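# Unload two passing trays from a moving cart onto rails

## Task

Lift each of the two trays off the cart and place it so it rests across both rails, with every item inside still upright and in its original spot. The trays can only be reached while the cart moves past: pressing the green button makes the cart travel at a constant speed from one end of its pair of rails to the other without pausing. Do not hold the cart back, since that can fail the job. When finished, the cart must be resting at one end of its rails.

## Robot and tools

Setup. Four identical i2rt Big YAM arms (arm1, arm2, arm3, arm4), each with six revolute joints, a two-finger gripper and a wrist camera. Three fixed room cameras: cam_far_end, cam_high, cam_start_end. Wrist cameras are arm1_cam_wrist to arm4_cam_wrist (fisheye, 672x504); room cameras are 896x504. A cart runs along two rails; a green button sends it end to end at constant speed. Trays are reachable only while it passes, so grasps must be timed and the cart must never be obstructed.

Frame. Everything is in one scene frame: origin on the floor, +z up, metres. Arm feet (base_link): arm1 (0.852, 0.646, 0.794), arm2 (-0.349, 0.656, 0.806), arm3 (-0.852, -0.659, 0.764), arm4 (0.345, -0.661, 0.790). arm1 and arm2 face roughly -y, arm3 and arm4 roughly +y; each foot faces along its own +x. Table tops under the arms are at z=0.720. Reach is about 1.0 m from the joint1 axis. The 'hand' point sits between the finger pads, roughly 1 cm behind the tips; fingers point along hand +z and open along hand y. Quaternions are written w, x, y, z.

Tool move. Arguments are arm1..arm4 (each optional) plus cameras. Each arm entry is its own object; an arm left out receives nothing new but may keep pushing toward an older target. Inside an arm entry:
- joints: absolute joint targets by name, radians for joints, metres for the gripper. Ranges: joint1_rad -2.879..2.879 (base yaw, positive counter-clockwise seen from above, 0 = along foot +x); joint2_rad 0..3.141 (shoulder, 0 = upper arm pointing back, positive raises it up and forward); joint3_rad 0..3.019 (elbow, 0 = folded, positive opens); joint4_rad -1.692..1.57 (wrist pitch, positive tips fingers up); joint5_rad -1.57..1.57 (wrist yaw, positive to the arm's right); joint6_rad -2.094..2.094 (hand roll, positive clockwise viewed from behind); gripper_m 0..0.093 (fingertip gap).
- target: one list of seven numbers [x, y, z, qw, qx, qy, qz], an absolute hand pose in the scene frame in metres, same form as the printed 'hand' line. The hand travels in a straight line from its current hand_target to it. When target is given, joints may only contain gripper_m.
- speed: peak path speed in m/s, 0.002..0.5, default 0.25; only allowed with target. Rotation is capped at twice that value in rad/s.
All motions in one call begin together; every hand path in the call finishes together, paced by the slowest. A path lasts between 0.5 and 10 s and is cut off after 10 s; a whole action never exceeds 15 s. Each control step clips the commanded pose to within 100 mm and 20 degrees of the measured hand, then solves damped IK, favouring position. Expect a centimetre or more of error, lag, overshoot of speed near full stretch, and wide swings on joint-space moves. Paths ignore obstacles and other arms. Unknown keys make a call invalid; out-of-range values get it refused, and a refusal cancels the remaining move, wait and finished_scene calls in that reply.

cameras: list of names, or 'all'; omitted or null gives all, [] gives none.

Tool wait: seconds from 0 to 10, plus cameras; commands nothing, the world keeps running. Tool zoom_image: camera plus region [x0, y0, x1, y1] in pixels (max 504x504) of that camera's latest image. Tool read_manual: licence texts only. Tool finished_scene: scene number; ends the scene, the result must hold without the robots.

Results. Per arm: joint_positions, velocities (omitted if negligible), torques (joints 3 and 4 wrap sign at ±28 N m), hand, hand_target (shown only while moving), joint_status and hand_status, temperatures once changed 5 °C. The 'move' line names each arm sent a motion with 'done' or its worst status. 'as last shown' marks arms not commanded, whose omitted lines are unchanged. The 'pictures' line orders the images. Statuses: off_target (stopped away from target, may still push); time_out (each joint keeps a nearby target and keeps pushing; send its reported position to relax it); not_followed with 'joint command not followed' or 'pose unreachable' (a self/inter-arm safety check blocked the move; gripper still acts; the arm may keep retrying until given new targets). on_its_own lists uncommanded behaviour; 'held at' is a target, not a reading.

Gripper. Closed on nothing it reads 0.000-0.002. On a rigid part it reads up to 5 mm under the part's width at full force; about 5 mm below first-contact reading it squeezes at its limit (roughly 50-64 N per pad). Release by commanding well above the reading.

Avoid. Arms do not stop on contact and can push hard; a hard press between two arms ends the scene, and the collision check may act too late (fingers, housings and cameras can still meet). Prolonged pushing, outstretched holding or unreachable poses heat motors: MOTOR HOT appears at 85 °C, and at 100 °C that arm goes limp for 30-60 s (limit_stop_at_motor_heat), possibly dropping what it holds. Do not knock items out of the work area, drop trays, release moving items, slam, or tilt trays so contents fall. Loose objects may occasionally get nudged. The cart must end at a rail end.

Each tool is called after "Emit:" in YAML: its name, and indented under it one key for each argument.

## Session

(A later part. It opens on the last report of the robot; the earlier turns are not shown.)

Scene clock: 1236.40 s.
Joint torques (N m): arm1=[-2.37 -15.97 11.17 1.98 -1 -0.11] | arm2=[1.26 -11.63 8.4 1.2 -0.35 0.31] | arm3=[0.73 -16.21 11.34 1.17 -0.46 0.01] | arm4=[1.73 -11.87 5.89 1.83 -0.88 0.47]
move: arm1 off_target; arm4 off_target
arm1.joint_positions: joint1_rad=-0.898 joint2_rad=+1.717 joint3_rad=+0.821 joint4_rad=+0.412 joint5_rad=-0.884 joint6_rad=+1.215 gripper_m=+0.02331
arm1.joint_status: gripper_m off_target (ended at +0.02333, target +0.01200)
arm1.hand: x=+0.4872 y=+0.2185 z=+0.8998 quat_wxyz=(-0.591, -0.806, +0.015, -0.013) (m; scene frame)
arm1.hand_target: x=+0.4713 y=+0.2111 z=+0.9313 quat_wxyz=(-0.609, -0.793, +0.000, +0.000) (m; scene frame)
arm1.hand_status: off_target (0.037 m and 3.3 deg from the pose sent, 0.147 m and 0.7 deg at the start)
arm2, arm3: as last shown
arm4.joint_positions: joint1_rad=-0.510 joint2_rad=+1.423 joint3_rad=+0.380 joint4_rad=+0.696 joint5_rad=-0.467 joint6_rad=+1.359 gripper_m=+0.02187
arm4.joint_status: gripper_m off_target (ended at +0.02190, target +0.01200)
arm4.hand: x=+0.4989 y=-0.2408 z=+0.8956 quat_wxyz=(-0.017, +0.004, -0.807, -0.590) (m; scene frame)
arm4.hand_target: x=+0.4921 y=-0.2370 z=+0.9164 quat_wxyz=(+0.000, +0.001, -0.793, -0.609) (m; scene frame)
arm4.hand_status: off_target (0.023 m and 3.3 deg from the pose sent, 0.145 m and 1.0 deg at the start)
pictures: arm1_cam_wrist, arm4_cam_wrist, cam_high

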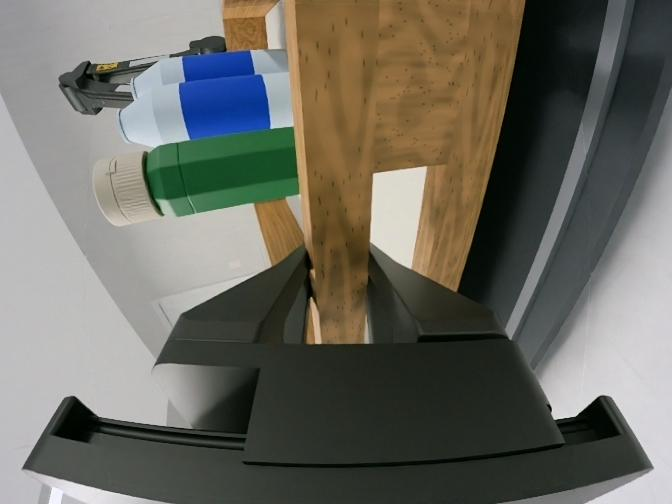

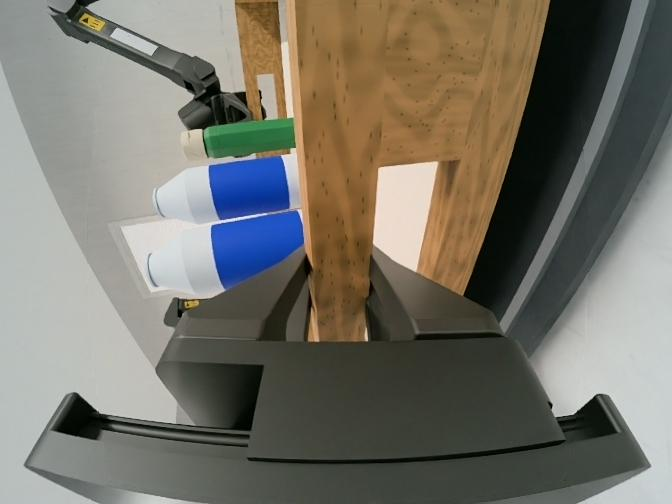

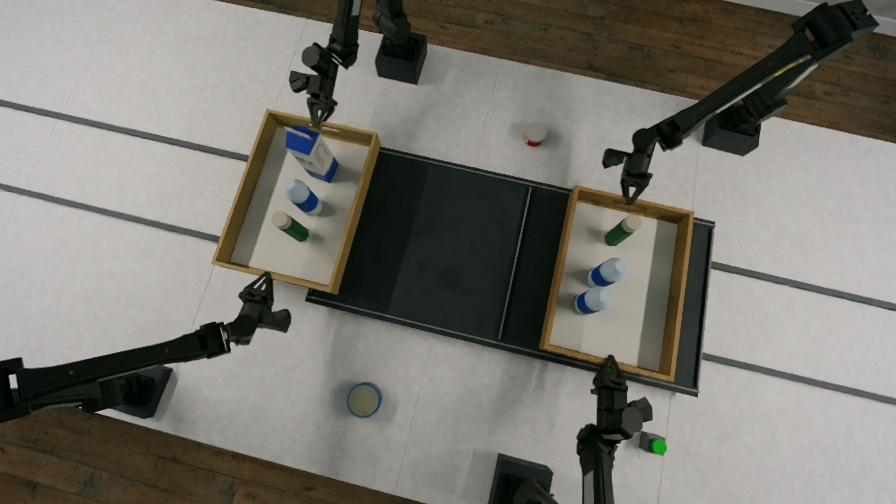

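Emit:
move:
  arm1: {"target": [0.531, 0.211, 0.931, 0.6088, 0.7933, 0.0, 0.0], "speed": 0.03}
  arm4: {"target": [0.552, -0.237, 0.9165, 0.0, 0.0, 0.7933, 0.6088], "speed": 0.03}
  cameras: ["cam_high", "arm1_cam_wrist", "arm4_cam_wrist"]

Scene clock: 1261.30 s.
Joint torques (N m): arm1=[-1.14 -16.97 6.87 2.69 -0.74 0.18] | arm2=[1.26 -11.58 8.42 1.1 -0.36 0.3] | arm3=[0.32 -16.21 11.19 1.18 -0.48 0.05] | arm4=[0.21 -10.17 8.47 1.55 -1.16 0.23]
move: arm1 off_target; arm4 off_target
arm1.joint_positions: joint1_rad=-0.827 joint2_rad=+1.657 joint3_rad=+0.732 joint4_rad=+0.471 joint5_rad=-0.816 joint6_rad=+1.238 gripper_m=+0.02331
arm1.hand: x=+0.5290 y=+0.2128 z=+0.9011 quat_wxyz=(-0.589, -0.808, +0.007, -0.005) (m; scene frame)
arm1.hand_target: x=+0.5311 y=+0.2109 z=+0.9300 quat_wxyz=(-0.608, -0.794, -0.001, +0.000) (m; scene frame)
arm1.hand_status: off_target (0.030 m and 3.0 deg from the pose sent, 0.054 m and 3.4 deg at the start)
arm2, arm3: as last shown
arm4.joint_positions: joint1_rad=-0.651 joint2_rad=+1.462 joint3_rad=+0.436 joint4_rad=+0.651 joint5_rad=-0.613 joint6_rad=+1.324 gripper_m=+0.02187
arm4.hand: x=+0.5435 y=-0.2483 z=+0.8958 quat_wxyz=(-0.005, -0.001, -0.806, -0.592) (m; scene frame)
arm4.hand_target: x=+0.5517 y=-0.2379 z=+0.9166 quat_wxyz=(+0.000, +0.000, -0.793, -0.609) (m; scene frame)
arm4.hand_status: off_target (0.025 m and 2.5 deg from the pose sent, 0.057 m and 3.3 deg at the start)
pictures: arm1_cam_wrist, arm4_cam_wrist, cam_high

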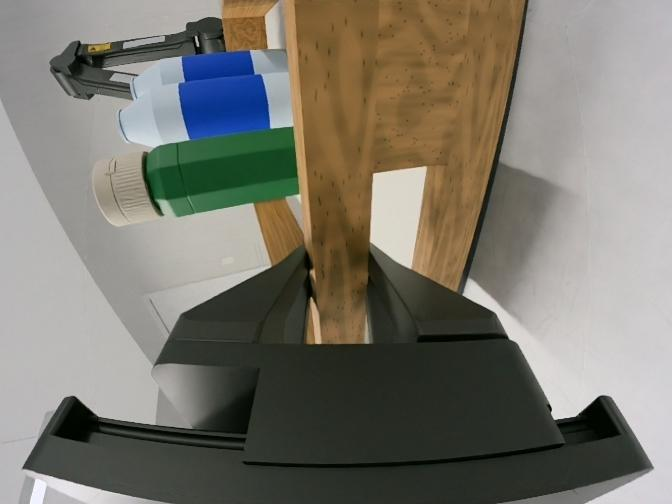

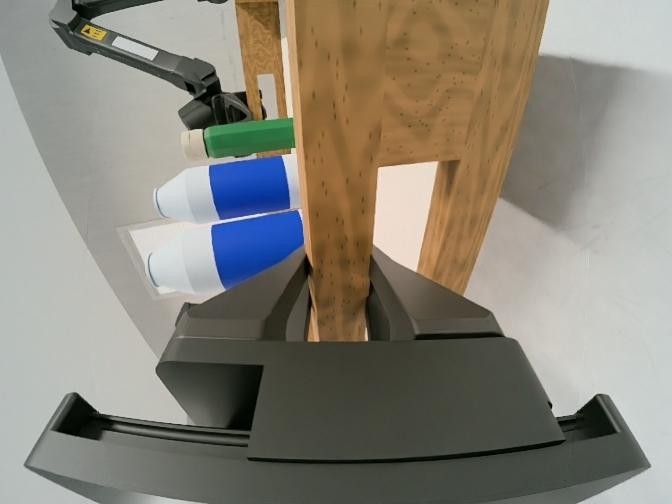

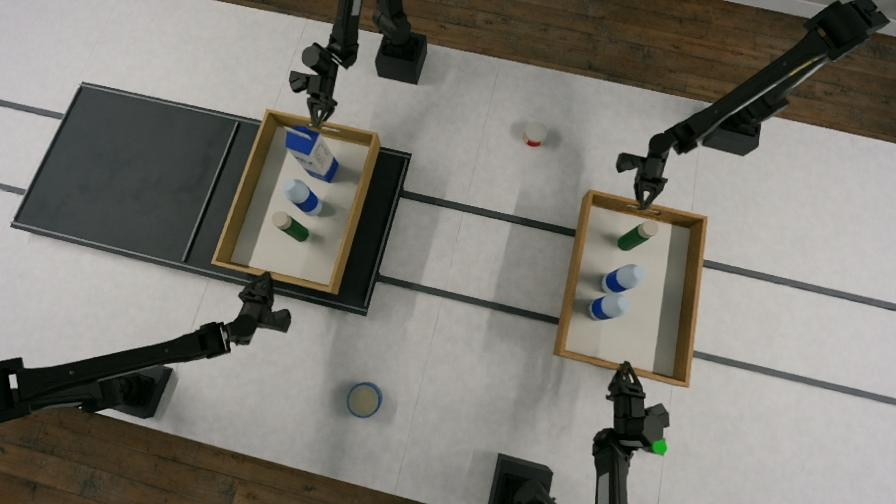

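Emit:
move:
  arm1: {"target": [0.501, 0.213, 0.872, 0.6088, 0.7933, 0.0, 0.0], "speed": 0.03}
  arm4: {"target": [0.522, -0.242, 0.8565, 0.0, 0.0, 0.7933, 0.6088], "speed": 0.03}
  cameras: ["arm1_cam_wrist", "arm4_cam_wrist"]

Emit:
zoom_image:
  camera: "arm1_cam_wrist"
  region: [380, 100, 620, 340]

Emit:
zoom_image:
  camera: "arm4_cam_wrist"
  region: [380, 0, 620, 240]

Scene clock: 1270.13 s.
Joint torques (N m): arm1=[-1.79 -15.38 7.97 3.15 -0.94 -0.07] | arm2=[1.14 -11.63 8.36 1.16 -0.36 0.31] | arm3=[0.38 -16.32 11.37 0.98 -0.49 0.08] | arm4=[1.44 -10.99 2.96 3.4 -1.06 0.42]
move: arm1 off_target; arm4 off_target
arm1.joint_positions: joint1_rad=-0.852 joint2_rad=+1.816 joint3_rad=+0.739 joint4_rad=+0.598 joint5_rad=-0.854 joint6_rad=+1.233 gripper_m=+0.02331
arm1.hand: x=+0.5201 y=+0.2165 z=+0.8471 quat_wxyz=(-0.588, -0.809, +0.011, -0.019) (m; scene frame)
arm1.hand_target: x=+0.5017 y=+0.2137 z=+0.8719 quat_wxyz=(-0.608, -0.794, +0.000, +0.000) (m; scene frame)
arm1.hand_status: off_target (0.032 m and 3.9 deg from the pose sent, 0.040 m and 3.0 deg at the start)
arm2, arm3: as last shown
arm4.joint_positions: joint1_rad=-0.603 joint2_rad=+1.672 joint3_rad=+0.401 joint4_rad=+0.911 joint5_rad=-0.555 joint6_rad=+1.329 gripper_m=+0.02187
arm4.hand: x=+0.5297 y=-0.2435 z=+0.8454 quat_wxyz=(-0.015, +0.003, -0.806, -0.592) (m; scene frame)
arm4.hand_target: x=+0.5221 y=-0.2421 z=+0.8562 quat_wxyz=(+0.000, +0.001, -0.794, -0.608) (m; scene frame)
arm4.hand_status: off_target (0.014 m and 3.0 deg from the pose sent, 0.045 m and 2.5 deg at the start)
pictures: arm1_cam_wrist, arm4_cam_wrist

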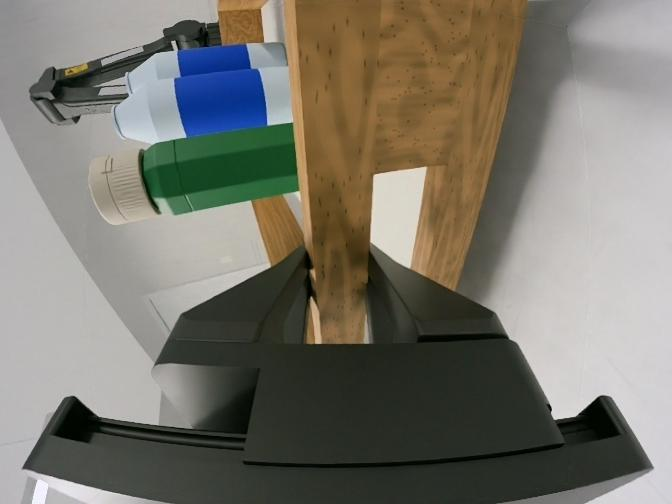

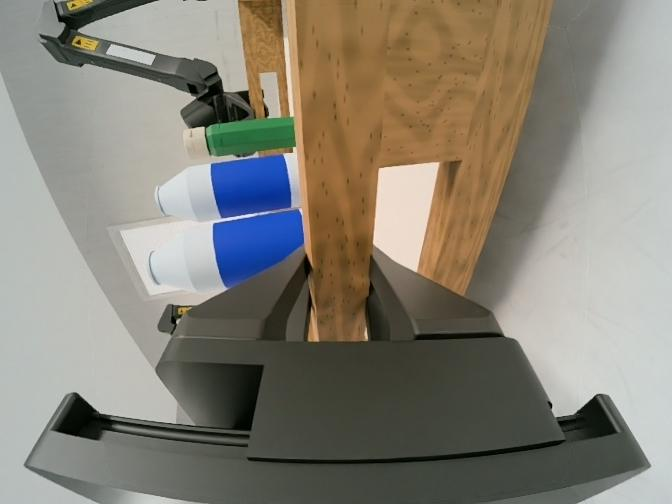

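Scaled by 2.100 from the camera's 672x504 image, which has a finer 960x720 frame.

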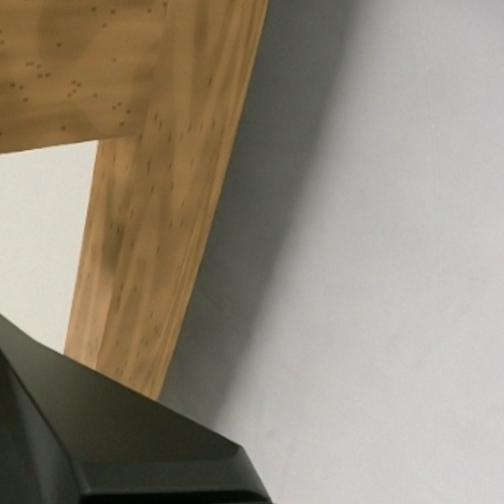

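Scaled by 2.100 from the camera's 672x504 image, which has a finer 960x720 frame.

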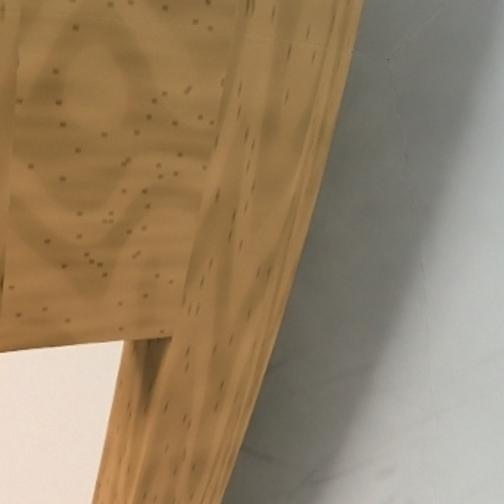

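Emit:
move:
  arm1: {"target": [0.501, 0.213, 0.848, 0.6088, 0.7933, 0.0, 0.0], "speed": 0.025}
  arm4: {"target": [0.522, -0.242, 0.8345, 0.0, 0.0, 0.7933, 0.6088], "speed": 0.025}
  cameras: ["cam_high", "cam_start_end"]

Emit:
move:
  arm1: {"target": [0.501, 0.213, 0.838, 0.6088, 0.7933, 0.0, 0.0], "speed": 0.02}
  arm4: {"target": [0.522, -0.242, 0.8245, 0.0, 0.0, 0.7933, 0.6088], "speed": 0.02}
  cameras: ["arm1_cam_wrist", "arm4_cam_wrist"]

Scene clock: 1281.67 s.
Joint torques (N m): arm1=[-2.43 -15.79 6.97 3.11 -0.84 -0.07] | arm2=[1.14 -11.58 8.44 1.1 -0.35 0.31] | arm3=[0.67 -16.15 11.36 1.01 -0.49 0.02] | arm4=[1.38 -11.46 2.17 3.43 -1.09 0.4]
move: arm1 off_target; arm4 off_target
arm1.joint_positions: joint1_rad=-0.852 joint2_rad=+1.883 joint3_rad=+0.743 joint4_rad=+0.666 joint5_rad=-0.855 joint6_rad=+1.232 gripper_m=+0.02331
arm1.hand: x=+0.5186 y=+0.2157 z=+0.8256 quat_wxyz=(-0.589, -0.808, +0.010, -0.017) (m; scene frame)
arm1.hand_target: x=+0.5016 y=+0.2136 z=+0.8480 quat_wxyz=(-0.608, -0.794, +0.000, +0.000) (m; scene frame)
arm1.hand_status: off_target (0.029 m and 3.6 deg from the pose sent, 0.019 m and 3.8 deg at the start)
arm2, arm3: as last shown
arm4.joint_positions: joint1_rad=-0.603 joint2_rad=+1.772 joint3_rad=+0.401 joint4_rad=+1.012 joint5_rad=-0.555 joint6_rad=+1.331 gripper_m=+0.02188
arm4.hand: x=+0.5290 y=-0.2439 z=+0.8233 quat_wxyz=(-0.015, +0.002, -0.806, -0.592) (m; scene frame)
arm4.hand_target: x=+0.5221 y=-0.2421 z=+0.8342 quat_wxyz=(+0.000, +0.001, -0.794, -0.608) (m; scene frame)
arm4.hand_status: off_target (0.013 m and 2.9 deg from the pose sent, 0.013 m and 3.0 deg at the start)
pictures: cam_high, cam_start_end

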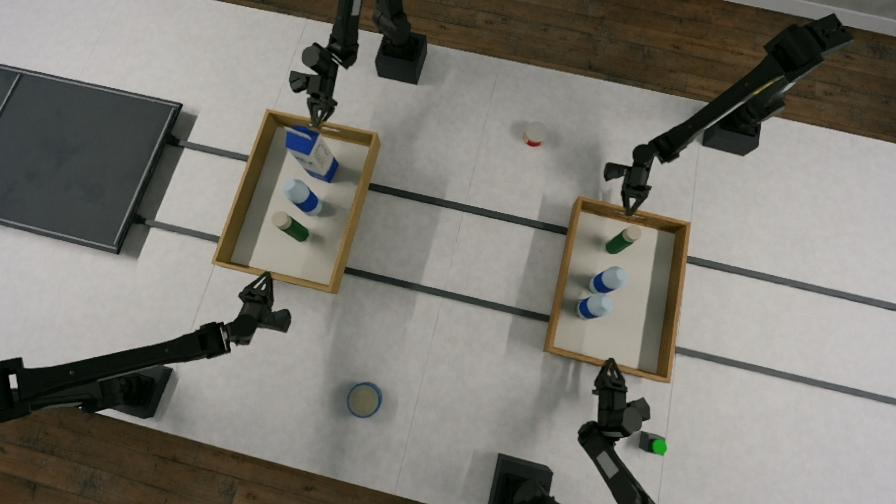

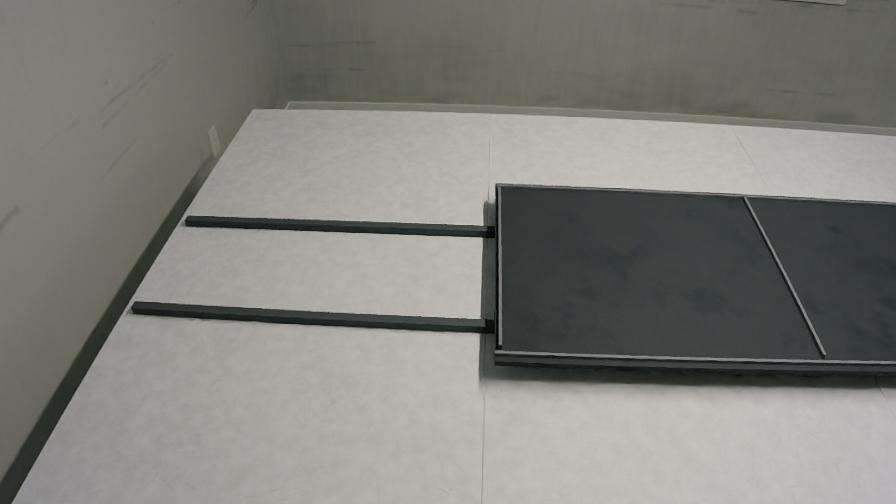

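Scene clock: 1282.67 s.
Joint torques (N m): arm1=[-2.08 -15.62 6.95 3 -0.82 0.04] | arm2=[1.03 -11.58 8.39 1.11 -0.35 0.32] | arm3=[0.73 -16.38 11.3 1.16 -0.47 0] | arm4=[1.32 -11.4 1.98 3.41 -1.01 0.15]
move: arm1 off_target; arm4 off_target
arm1.joint_positions: joint1_rad=-0.852 joint2_rad=+1.903 joint3_rad=+0.743 joint4_rad=+0.696 joint5_rad=-0.856 joint6_rad=+1.220 gripper_m=+0.02331
arm1.hand: x=+0.5184 y=+0.2153 z=+0.8206 quat_wxyz=(-0.592, -0.806, +0.002, -0.011) (m; scene frame)
arm1.hand_target: x=+0.5014 y=+0.2136 z=+0.8379 quat_wxyz=(-0.608, -0.794, +0.000, +0.000) (m; scene frame)
arm1.hand_status: off_target (0.025 m and 2.7 deg from the pose sent, 0.022 m and 3.6 deg at the start)
arm2, arm3: as last shown
arm4.joint_positions: joint1_rad=-0.603 joint2_rad=+1.816 joint3_rad=+0.401 joint4_rad=+1.060 joint5_rad=-0.557 joint6_rad=+1.355 gripper_m=+0.02188
arm4.hand: x=+0.5283 y=-0.2444 z=+0.8149 quat_wxyz=(-0.008, -0.007, -0.804, -0.594) (m; scene frame)
arm4.hand_target: x=+0.5221 y=-0.2421 z=+0.8243 quat_wxyz=(+0.000, +0.000, -0.794, -0.608) (m; scene frame)
arm4.hand_status: off_target (0.012 m and 2.4 deg from the pose sent, 0.007 m and 2.9 deg at the start)
pictures: arm1_cam_wrist, arm4_cam_wrist

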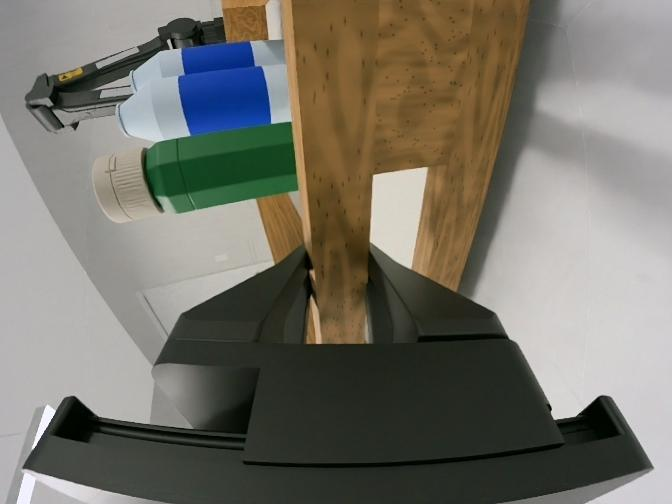

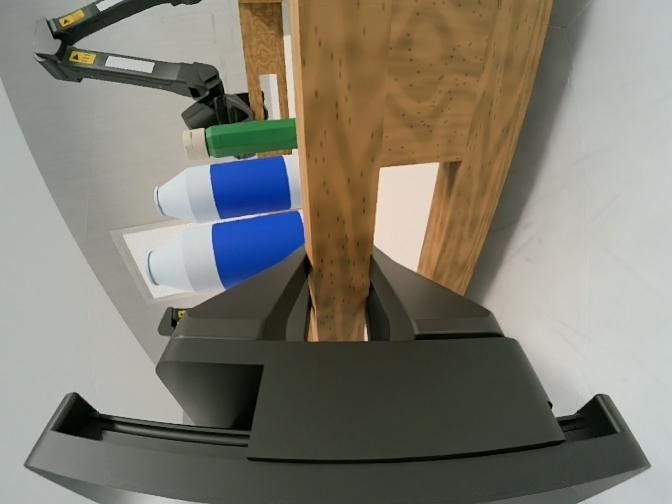

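Emit:
move:
  arm1: {"target": [0.501, 0.213, 0.828, 0.6088, 0.7933, 0.0, 0.0], "speed": 0.02}
  arm4: {"target": [0.522, -0.242, 0.8145, 0.0, 0.0, 0.7933, 0.6088], "speed": 0.02}
  arm2: {"target": [-0.50, 0.235, 0.875, 0.6088, 0.7933, 0.0, 0.0], "speed": 0.03}
  arm3: {"target": [-0.47, -0.244, 0.8805, 0.0, 0.0, 0.7933, 0.6088], "speed": 0.03}
  cameras: ["arm1_cam_wrist", "arm4_cam_wrist"]

Scene clock: 1291.53 s.
Joint torques (N m): arm1=[-2.43 -13.22 6.98 3.07 -0.56 0.07] | arm2=[1.14 -10.81 5.22 2.39 -0.17 0.3] | arm3=[1.2 -15.91 8.14 2.97 -0.56 0.03] | arm4=[1.26 -10.58 1.95 3.11 -0.98 0.11]
move: arm1 off_target; arm2 off_target; arm3 off_target; arm4 done
arm1.joint_positions: joint1_rad=-0.854 joint2_rad=+1.913 joint3_rad=+0.743 joint4_rad=+0.724 joint5_rad=-0.864 joint6_rad=+1.221 gripper_m=+0.02329
arm1.hand: x=+0.5182 y=+0.2148 z=+0.8206 quat_wxyz=(-0.598, -0.802, -0.004, -0.009) (m; scene frame)
arm1.hand_target: x=+0.5013 y=+0.2136 z=+0.8282 quat_wxyz=(-0.608, -0.794, +0.000, +0.000) (m; scene frame)
arm1.hand_status: off_target (0.019 m and 1.9 deg from the pose sent, 0.019 m and 2.7 deg at the start)
arm2.joint_positions: joint1_rad=-0.545 joint2_rad=+1.661 joint3_rad=+0.351 joint4_rad=+0.964 joint5_rad=-0.521 joint6_rad=+1.403 gripper_m=+0.02286
arm2.hand: x=-0.5032 y=+0.2437 z=+0.8627 quat_wxyz=(-0.592, -0.806, +0.003, +0.004) (m; scene frame)
arm2.hand_target: x=-0.4999 y=+0.2352 z=+0.8750 quat_wxyz=(-0.608, -0.794, +0.000, +0.000) (m; scene frame)
arm2.hand_status: off_target (0.015 m and 2.4 deg from the pose sent, 0.039 m and 2.6 deg at the start)
arm3.joint_positions: joint1_rad=-0.949 joint2_rad=+1.749 joint3_rad=+0.832 joint4_rad=+0.405 joint5_rad=-0.927 joint6_rad=+1.162 gripper_m=+0.02167
arm3.hand: x=-0.4768 y=-0.2449 z=+0.8686 quat_wxyz=(+0.009, -0.003, -0.801, -0.599) (m; scene frame)
arm3.hand_target: x=-0.4702 y=-0.2441 z=+0.8806 quat_wxyz=(+0.000, +0.000, -0.793, -0.609) (m; scene frame)
arm3.hand_status: off_target (0.014 m and 1.8 deg from the pose sent, 0.036 m and 2.1 deg at the start)
arm4.joint_positions: joint1_rad=-0.603 joint2_rad=+1.853 joint3_rad=+0.401 joint4_rad=+1.110 joint5_rad=-0.558 joint6_rad=+1.362 gripper_m=+0.02188
arm4.hand: x=+0.5280 y=-0.2445 z=+0.8096 quat_wxyz=(-0.009, -0.007, -0.801, -0.598) (m; scene frame)
arm4.hand_target: x=+0.5221 y=-0.2421 z=+0.8144 quat_wxyz=(+0.000, +0.000, -0.794, -0.608) (m; scene frame)
arm4.hand_status: done (0.008 m and 2.0 deg from the pose sent, 0.007 m and 2.4 deg at the start)
pictures: arm1_cam_wrist, arm4_cam_wrist

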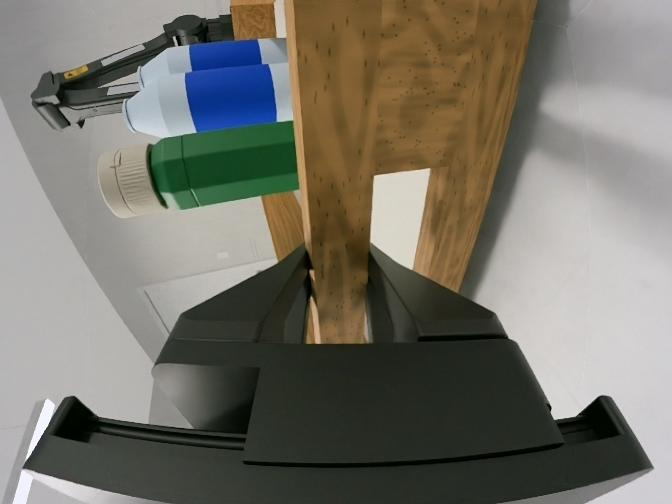

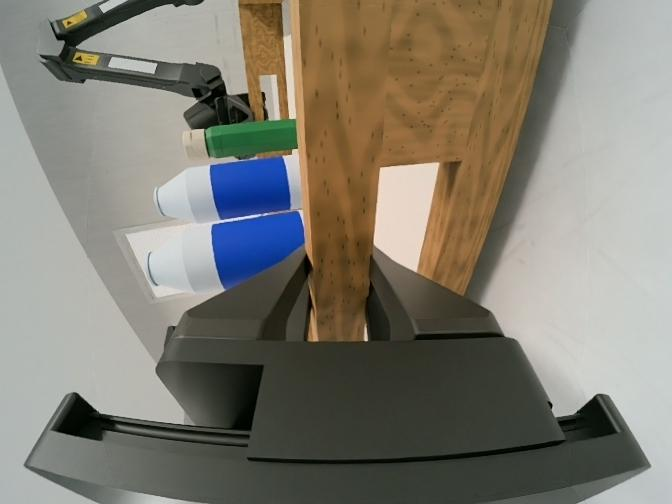

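Emit:
move:
  arm1: {"target": [0.505, 0.213, 0.818, 0.6088, 0.7933, 0.0, 0.0], "speed": 0.02}
  arm4: {"target": [0.522, -0.242, 0.8035, 0.0, 0.0, 0.7933, 0.6088], "speed": 0.02}
  arm2: {"target": [-0.50, 0.235, 0.845, 0.6088, 0.7933, 0.0, 0.0], "speed": 0.03}
  arm3: {"target": [-0.47, -0.244, 0.8495, 0.0, 0.0, 0.7933, 0.6088], "speed": 0.03}
  cameras: ["arm1_cam_wrist", "arm4_cam_wrist", "cam_high"]

Scene clock: 1299.53 s.
Joint torques (N m): arm1=[-1.03 -11.69 6.61 3.32 -0.11 0.08] | arm2=[1.32 -11.46 4.18 2.3 -0.15 0.31] | arm3=[0.56 -15.79 7.16 2.86 -0.55 0.01] | arm4=[1.44 -9.05 2.18 2.55 -0.67 -0.02]
move: arm1 off_target; arm2 off_target; arm3 off_target; arm4 done
arm1.joint_positions: joint1_rad=-0.855 joint2_rad=+1.926 joint3_rad=+0.743 joint4_rad=+0.760 joint5_rad=-0.872 joint6_rad=+1.231 gripper_m=+0.02321
arm1.hand: x=+0.5175 y=+0.2142 z=+0.8203 quat_wxyz=(-0.604, -0.797, -0.006, -0.007) (m; scene frame)
arm1.hand_target: x=+0.5053 y=+0.2133 z=+0.8182 quat_wxyz=(-0.609, -0.793, +0.000, +0.000) (m; scene frame)
arm1.hand_status: off_target (0.013 m and 1.3 deg from the pose sent, 0.014 m and 1.9 deg at the start)
arm2.joint_positions: joint1_rad=-0.543 joint2_rad=+1.807 joint3_rad=+0.351 joint4_rad=+1.110 joint5_rad=-0.520 joint6_rad=+1.403 gripper_m=+0.02286
arm2.hand: x=-0.5021 y=+0.2452 z=+0.8334 quat_wxyz=(-0.592, -0.806, +0.002, +0.004) (m; scene frame)
arm2.hand_target: x=-0.4999 y=+0.2353 z=+0.8451 quat_wxyz=(-0.609, -0.793, +0.000, +0.000) (m; scene frame)
arm2.hand_status: off_target (0.016 m and 2.4 deg from the pose sent, 0.020 m and 2.4 deg at the start)
arm3.joint_positions: joint1_rad=-0.951 joint2_rad=+1.827 joint3_rad=+0.824 joint4_rad=+0.493 joint5_rad=-0.928 joint6_rad=+1.162 gripper_m=+0.02167
arm3.hand: x=-0.4754 y=-0.2444 z=+0.8391 quat_wxyz=(+0.008, -0.002, -0.800, -0.600) (m; scene frame)
arm3.hand_target: x=-0.4701 y=-0.2441 z=+0.8493 quat_wxyz=(+0.000, +0.000, -0.794, -0.609) (m; scene frame)
arm3.hand_status: off_target (0.012 m and 1.6 deg from the pose sent, 0.020 m and 1.8 deg at the start)
arm4.joint_positions: joint1_rad=-0.606 joint2_rad=+1.884 joint3_rad=+0.400 joint4_rad=+1.171 joint5_rad=-0.565 joint6_rad=+1.374 gripper_m=+0.02188
arm4.hand: x=+0.5279 y=-0.2444 z=+0.8092 quat_wxyz=(-0.010, -0.006, -0.793, -0.609) (m; scene frame)
arm4.hand_target: x=+0.5220 y=-0.2422 z=+0.8035 quat_wxyz=(+0.000, +0.000, -0.794, -0.609) (m; scene frame)
arm4.hand_status: done (0.009 m and 1.3 deg from the pose sent, 0.009 m and 2.0 deg at the start)
pictures: arm1_cam_wrist, arm4_cam_wrist, cam_high

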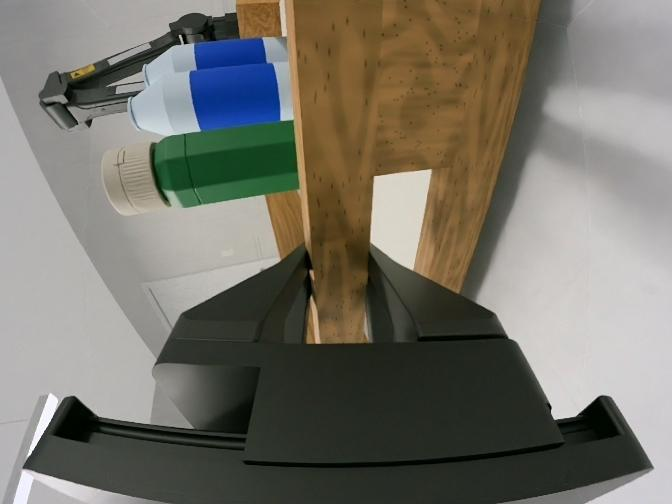

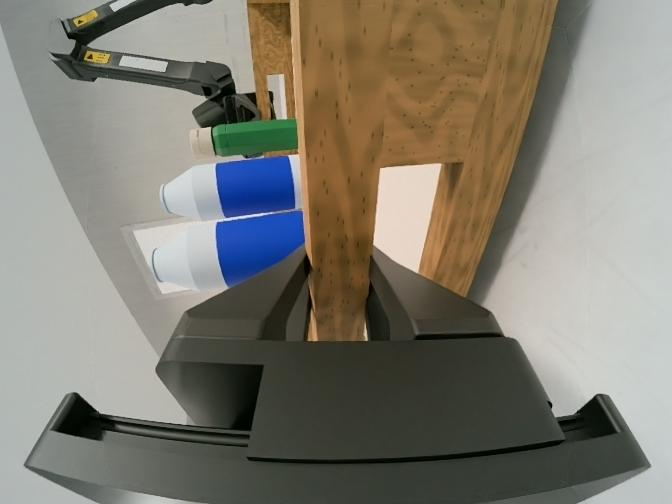

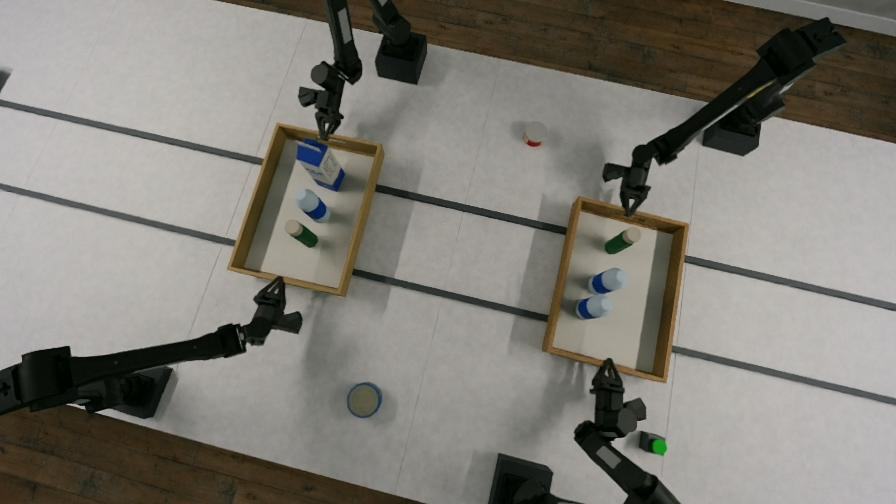

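Emit:
move:
  arm1: {"joints": {"gripper_m": 0.048}}
  arm4: {"joints": {"gripper_m": 0.048}}
  arm2: {"target": [-0.50, 0.235, 0.829, 0.6088, 0.7933, 0.0, 0.0], "speed": 0.03}
  arm3: {"target": [-0.47, -0.244, 0.8335, 0.0, 0.0, 0.7933, 0.6088], "speed": 0.03}
  cameras: ["arm1_cam_wrist", "arm4_cam_wrist"]

Scene clock: 1313.77 s.
Joint torques (N m): arm1=[-1.14 -12.28 6.32 3.04 -0.17 -0.03] | arm2=[1.2 -12.04 3.71 2.33 -0.15 0.3] | arm3=[1.08 -16.73 6.8 2.93 -0.48 0.01] | arm4=[1.26 -9.35 2.18 2.58 -0.21 -0.02]
move: arm1 done; arm2 off_target; arm3 done; arm4 done
arm1.joint_positions: joint1_rad=-0.856 joint2_rad=+1.936 joint3_rad=+0.743 joint4_rad=+0.762 joint5_rad=-0.871 joint6_rad=+1.233 gripper_m=+0.04791
arm1.joint_status: all done
arm1.hand: x=+0.5174 y=+0.2150 z=+0.8159 quat_wxyz=(-0.602, -0.798, -0.003, -0.009) (m; scene frame)
arm2.joint_positions: joint1_rad=-0.543 joint2_rad=+1.886 joint3_rad=+0.356 joint4_rad=+1.184 joint5_rad=-0.519 joint6_rad=+1.403 gripper_m=+0.02286
arm2.hand: x=-0.5017 y=+0.2461 z=+0.8177 quat_wxyz=(-0.592, -0.806, +0.002, +0.004) (m; scene frame)
arm2.hand_target: x=-0.4998 y=+0.2354 z=+0.8291 quat_wxyz=(-0.608, -0.794, +0.000, +0.000) (m; scene frame)
arm2.hand_status: off_target (0.016 m and 2.5 deg from the pose sent, 0.011 m and 2.4 deg at the start)
arm3.joint_positions: joint1_rad=-0.951 joint2_rad=+1.868 joint3_rad=+0.824 joint4_rad=+0.537 joint5_rad=-0.929 joint6_rad=+1.162 gripper_m=+0.02167
arm3.hand: x=-0.4747 y=-0.2437 z=+0.8242 quat_wxyz=(+0.007, -0.002, -0.800, -0.600) (m; scene frame)
arm3.hand_target: x=-0.4701 y=-0.2441 z=+0.8335 quat_wxyz=(+0.000, +0.000, -0.793, -0.609) (m; scene frame)
arm3.hand_status: done (0.010 m and 1.5 deg from the pose sent, 0.008 m and 1.6 deg at the start)
arm4.joint_positions: joint1_rad=-0.603 joint2_rad=+1.885 joint3_rad=+0.400 joint4_rad=+1.172 joint5_rad=-0.576 joint6_rad=+1.374 gripper_m=+0.04794
arm4.joint_status: all done
arm4.hand: x=+0.5249 y=-0.2439 z=+0.8090 quat_wxyz=(-0.004, -0.002, -0.793, -0.609) (m; scene frame)
pictures: arm1_cam_wrist, arm4_cam_wrist

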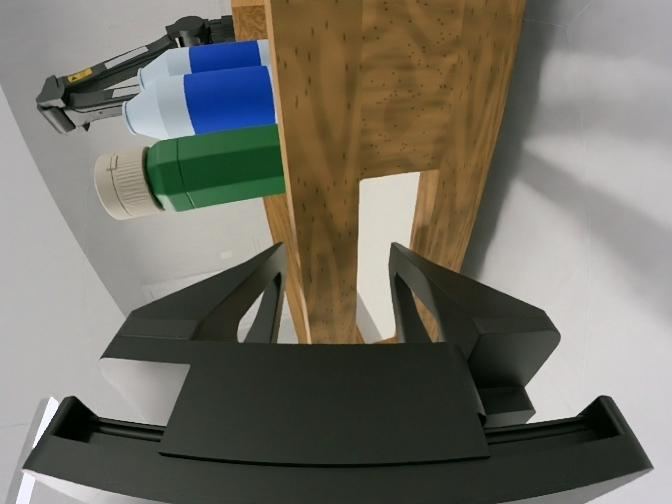

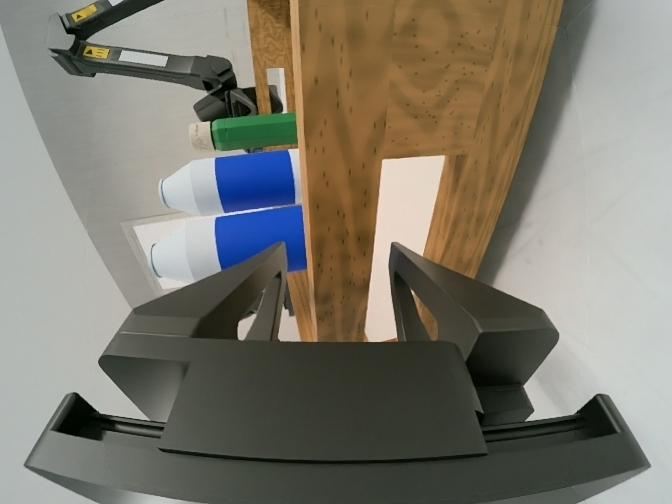

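Emit:
move:
  arm1: {"target": [0.505, 0.335, 0.824, 0.6088, 0.7933, 0.0, 0.0], "speed": 0.08}
  arm4: {"target": [0.522, -0.335, 0.8065, 0.0, 0.0, 0.7933, 0.6088], "speed": 0.08}
  arm2: {"target": [-0.50, 0.237, 0.818, 0.6088, 0.7933, 0.0, 0.0], "speed": 0.02}
  arm3: {"target": [-0.47, -0.244, 0.8235, 0.0, 0.0, 0.7933, 0.6088], "speed": 0.02}
  cameras: ["arm1_cam_wrist", "arm4_cam_wrist", "arm2_cam_wrist", "arm3_cam_wrist"]

Scene clock: 1326.03 s.
Joint torques (N m): arm1=[-0.85 -14.21 3.86 1.47 -0.42 -0.35] | arm2=[1.03 -11.69 3.14 2.21 -0.21 0.19] | arm3=[1.38 -16.21 6.38 2.78 -0.47 0.02] | arm4=[0.21 -9.82 -0.1 2.5 -0.3 -0.2]
move: arm1 done; arm2 off_target; arm3 done; arm4 off_target
arm1.joint_positions: joint1_rad=-1.121 joint2_rad=+1.843 joint3_rad=+0.605 joint4_rad=+0.648 joint5_rad=-1.096 joint6_rad=+1.035 gripper_m=+0.04794
arm1.hand: x=+0.5062 y=+0.3328 z=+0.8196 quat_wxyz=(-0.608, -0.794, +0.003, -0.005) (m; scene frame)
arm1.hand_target: x=+0.5050 y=+0.3349 z=+0.8240 quat_wxyz=(-0.609, -0.793, +0.000, +0.000) (m; scene frame)
arm1.hand_status: done (0.005 m and 0.7 deg from the pose sent, 0.121 m and 1.5 deg at the start)
arm2.joint_positions: joint1_rad=-0.543 joint2_rad=+1.937 joint3_rad=+0.359 joint4_rad=+1.236 joint5_rad=-0.520 joint6_rad=+1.413 gripper_m=+0.02286
arm2.hand: x=-0.5014 y=+0.2467 z=+0.8090 quat_wxyz=(-0.594, -0.804, +0.005, +0.002) (m; scene frame)
arm2.hand_target: x=-0.4999 y=+0.2372 z=+0.8181 quat_wxyz=(-0.609, -0.793, +0.000, +0.000) (m; scene frame)
arm2.hand_status: off_target (0.013 m and 2.2 deg from the pose sent, 0.009 m and 2.5 deg at the start)
arm3.joint_positions: joint1_rad=-0.951 joint2_rad=+1.888 joint3_rad=+0.824 joint4_rad=+0.564 joint5_rad=-0.930 joint6_rad=+1.162 gripper_m=+0.02167
arm3.hand: x=-0.4743 y=-0.2431 z=+0.8181 quat_wxyz=(+0.005, +0.000, -0.798, -0.602) (m; scene frame)
arm3.hand_target: x=-0.4701 y=-0.2441 z=+0.8234 quat_wxyz=(+0.000, +0.000, -0.794, -0.609) (m; scene frame)
arm3.hand_status: done (0.007 m and 1.1 deg from the pose sent, 0.005 m and 1.5 deg at the start)
arm4.joint_positions: joint1_rad=-0.816 joint2_rad=+1.881 joint3_rad=+0.224 joint4_rad=+1.255 joint5_rad=-0.788 joint6_rad=+1.294 gripper_m=+0.04794
arm4.hand: x=+0.5198 y=-0.3346 z=+0.8005 quat_wxyz=(+0.013, -0.010, -0.798, -0.602) (m; scene frame)
arm4.hand_target: x=+0.5220 y=-0.3351 z=+0.8063 quat_wxyz=(+0.000, +0.000, -0.794, -0.609) (m; scene frame)
arm4.hand_status: off_target (0.006 m and 2.1 deg from the pose sent, 0.091 m and 0.5 deg at the start)
pictures: arm1_cam_wrist, arm2_cam_wrist, arm3_cam_wrist, arm4_cam_wrist

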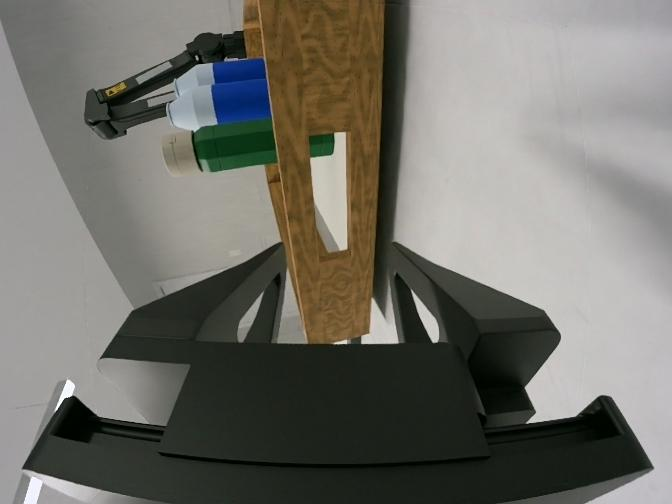

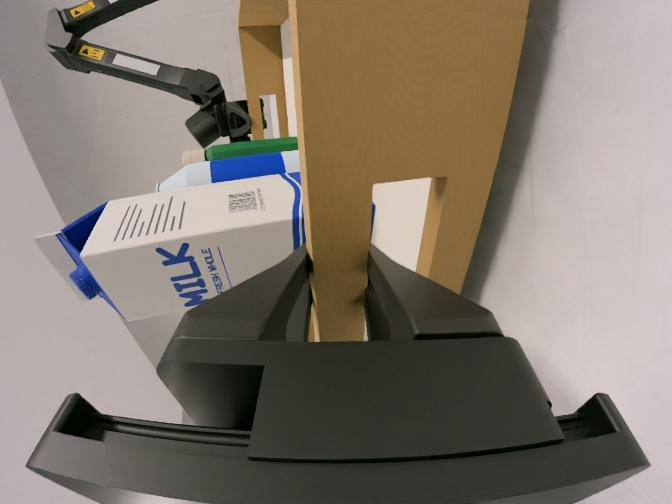

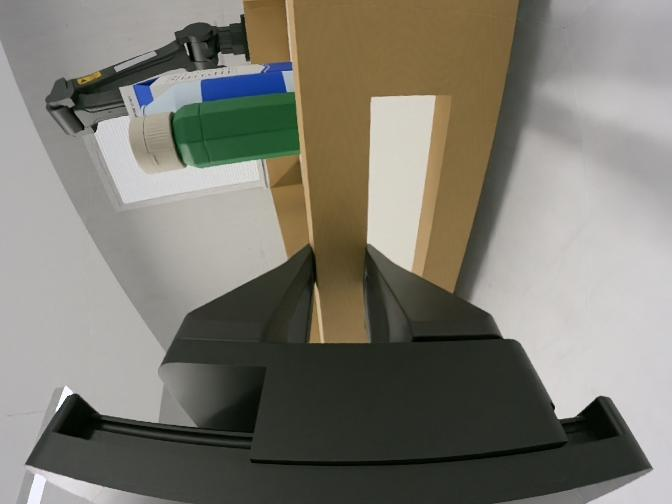

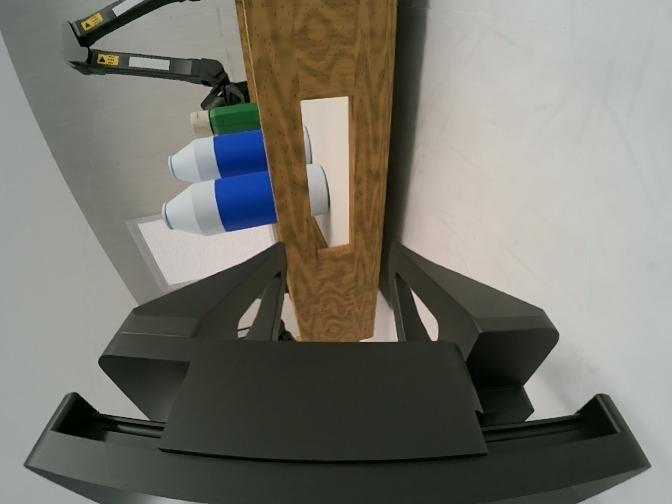

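Emit:
move:
  arm2: {"target": [-0.50, 0.237, 0.808, 0.6088, 0.7933, 0.0, 0.0], "speed": 0.02}
  arm3: {"target": [-0.47, -0.244, 0.8145, 0.0, 0.0, 0.7933, 0.6088], "speed": 0.02}
  cameras: []

Emit:
move:
  arm1: {"target": [0.505, 0.38, 0.95, 0.6088, 0.7933, 0.0, 0.0], "speed": 0.1}
  arm4: {"target": [0.522, -0.37, 0.95, 0.0, 0.0, 0.7933, 0.6088], "speed": 0.1}
  arm2: {"target": [-0.50, 0.239, 0.798, 0.6088, 0.7933, 0.0, 0.0], "speed": 0.02}
  arm3: {"target": [-0.47, -0.244, 0.8055, 0.0, 0.0, 0.7933, 0.6088], "speed": 0.02}
  cameras: ["arm2_cam_wrist", "arm3_cam_wrist", "cam_high"]

Scene clock: 1332.87 s.
Joint torques (N m): arm1=[-0.79 -13.33 4.05 1.36 -0.39 -0.31] | arm2=[1.08 -10.81 3.43 1.85 -0.09 0.13] | arm3=[0.79 -14.8 6.38 2.77 -0.22 0.06] | arm4=[0.26 -9.88 -0.1 2.48 -0.3 -0.21]
move: arm2 done; arm3 done
arm1, arm4: as last shown
arm1.joint_positions: joint1_rad=-1.121 joint2_rad=+1.843 joint3_rad=+0.605 joint4_rad=+0.648 joint5_rad=-1.096 joint6_rad=+1.034 gripper_m=+0.04794
arm1.hand: x=+0.5062 y=+0.3328 z=+0.8196 quat_wxyz=(-0.608, -0.794, +0.003, -0.004) (m; scene frame)
arm2.joint_positions: joint1_rad=-0.543 joint2_rad=+1.971 joint3_rad=+0.360 joint4_rad=+1.290 joint5_rad=-0.523 joint6_rad=+1.419 gripper_m=+0.02286
arm2.hand: x=-0.5008 y=+0.2468 z=+0.8066 quat_wxyz=(-0.601, -0.799, +0.004, +0.003) (m; scene frame)
arm2.hand_target: x=-0.4999 y=+0.2373 z=+0.8081 quat_wxyz=(-0.609, -0.793, +0.000, +0.000) (m; scene frame)
arm2.hand_status: done (0.010 m and 1.2 deg from the pose sent, 0.010 m and 2.2 deg at the start)
arm3.joint_positions: joint1_rad=-0.951 joint2_rad=+1.896 joint3_rad=+0.822 joint4_rad=+0.590 joint5_rad=-0.936 joint6_rad=+1.163 gripper_m=+0.02167
arm3.hand: x=-0.4747 y=-0.2426 z=+0.8179 quat_wxyz=(+0.002, +0.006, -0.795, -0.607) (m; scene frame)
arm3.hand_target: x=-0.4701 y=-0.2441 z=+0.8145 quat_wxyz=(+0.000, +0.000, -0.793, -0.609) (m; scene frame)
arm3.hand_status: done (0.006 m and 0.8 deg from the pose sent, 0.006 m and 1.1 deg at the start)
arm4.hand: x=+0.5199 y=-0.3346 z=+0.8006 quat_wxyz=(+0.012, -0.010, -0.798, -0.602) (m; scene frame)
pictures: none

Scene clock: 1335.03 s.
Joint torques (N m): arm1=[-2.08 -10.29 10.48 1.06 -0.49 -0.28] | arm2=[0.73 -9.47 3.37 1.35 0 0.01] | arm3=[0.91 -13.92 6.56 2.73 0 -0.08] | arm4=[-0.03 -2.84 10.8 1.06 -0.35 -0.21]
move: arm1 off_target; arm2 off_target; arm3 off_target; arm4 off_target
arm1.joint_positions: joint1_rad=-1.234 joint2_rad=+1.405 joint3_rad=+0.608 joint4_rad=+0.011 joint5_rad=-1.188 joint6_rad=+0.859 gripper_m=+0.04794
arm1.hand: x=+0.5216 y=+0.3809 z=+0.9332 quat_wxyz=(-0.604, -0.797, +0.012, -0.019) (m; scene frame)
arm1.hand_target: x=+0.5058 y=+0.3804 z=+0.9500 quat_wxyz=(-0.609, -0.793, +0.000, +0.000) (m; scene frame)
arm1.hand_status: off_target (0.024 m and 2.7 deg from the pose sent, 0.139 m and 0.6 deg at the start)
arm2.joint_positions: joint1_rad=-0.543 joint2_rad=+2.003 joint3_rad=+0.361 joint4_rad=+1.349 joint5_rad=-0.528 joint6_rad=+1.429 gripper_m=+0.02286
arm2.hand: x=-0.5001 y=+0.2467 z=+0.8061 quat_wxyz=(-0.610, -0.792, +0.002, +0.004) (m; scene frame)
arm2.hand_target: x=-0.4998 y=+0.2394 z=+0.7980 quat_wxyz=(-0.609, -0.793, +0.000, +0.000) (m; scene frame)
arm2.hand_status: off_target (0.011 m and 0.5 deg from the pose sent, 0.012 m and 1.2 deg at the start)
arm3.joint_positions: joint1_rad=-0.951 joint2_rad=+1.905 joint3_rad=+0.821 joint4_rad=+0.617 joint5_rad=-0.942 joint6_rad=+1.171 gripper_m=+0.02167
arm3.hand: x=-0.4747 y=-0.2421 z=+0.8173 quat_wxyz=(+0.002, +0.008, -0.791, -0.611) (m; scene frame)
arm3.hand_target: x=-0.4702 y=-0.2443 z=+0.8056 quat_wxyz=(+0.000, +0.000, -0.793, -0.609) (m; scene frame)
arm3.hand_status: off_target (0.013 m and 1.0 deg from the pose sent, 0.013 m and 0.8 deg at the start)
arm4.joint_positions: joint1_rad=-0.928 joint2_rad=+0.907 joint3_rad=+0.214 joint4_rad=+0.241 joint5_rad=-0.893 joint6_rad=+1.228 gripper_m=+0.04794
arm4.hand: x=+0.5102 y=-0.3759 z=+0.9347 quat_wxyz=(+0.014, -0.009, -0.798, -0.603) (m; scene frame)
arm4.hand_target: x=+0.5215 y=-0.3706 z=+0.9501 quat_wxyz=(+0.000, +0.000, -0.793, -0.609) (m; scene frame)
arm4.hand_status: off_target (0.020 m and 2.1 deg from the pose sent, 0.154 m and 2.0 deg at the start)
pictures: arm2_cam_wrist, arm3_cam_wrist, cam_high

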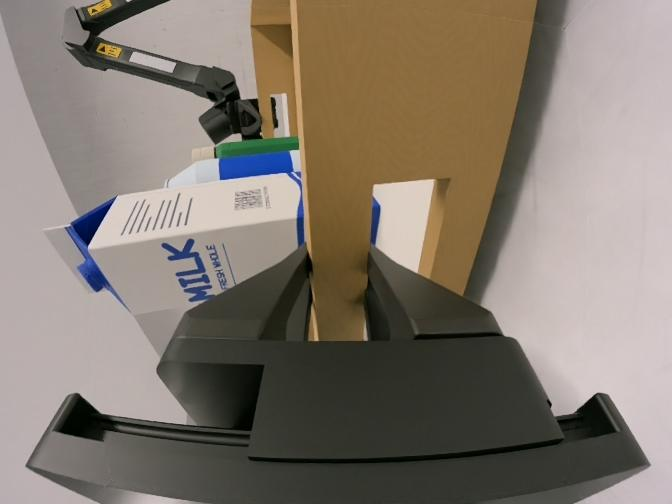

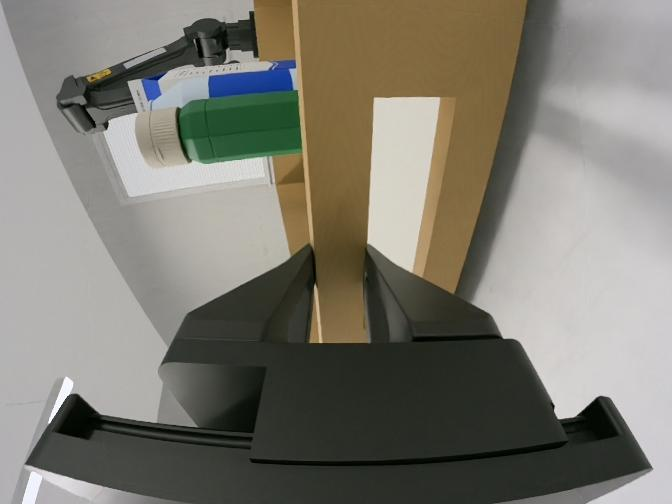

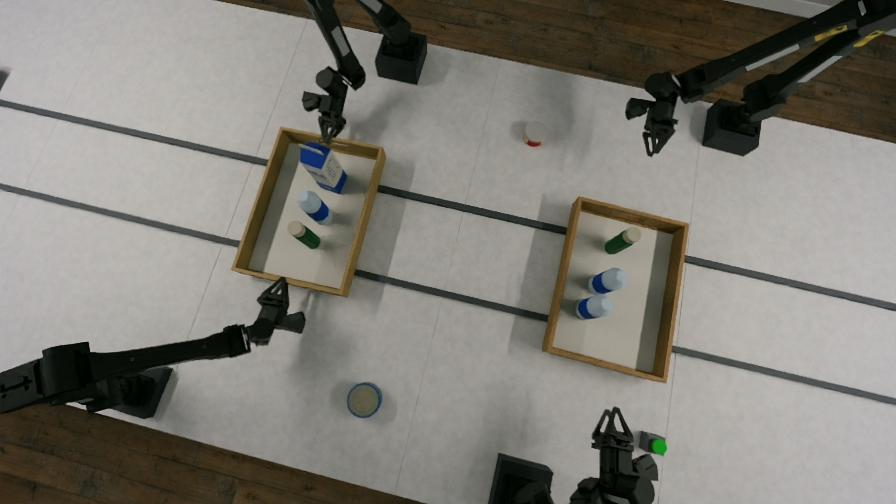

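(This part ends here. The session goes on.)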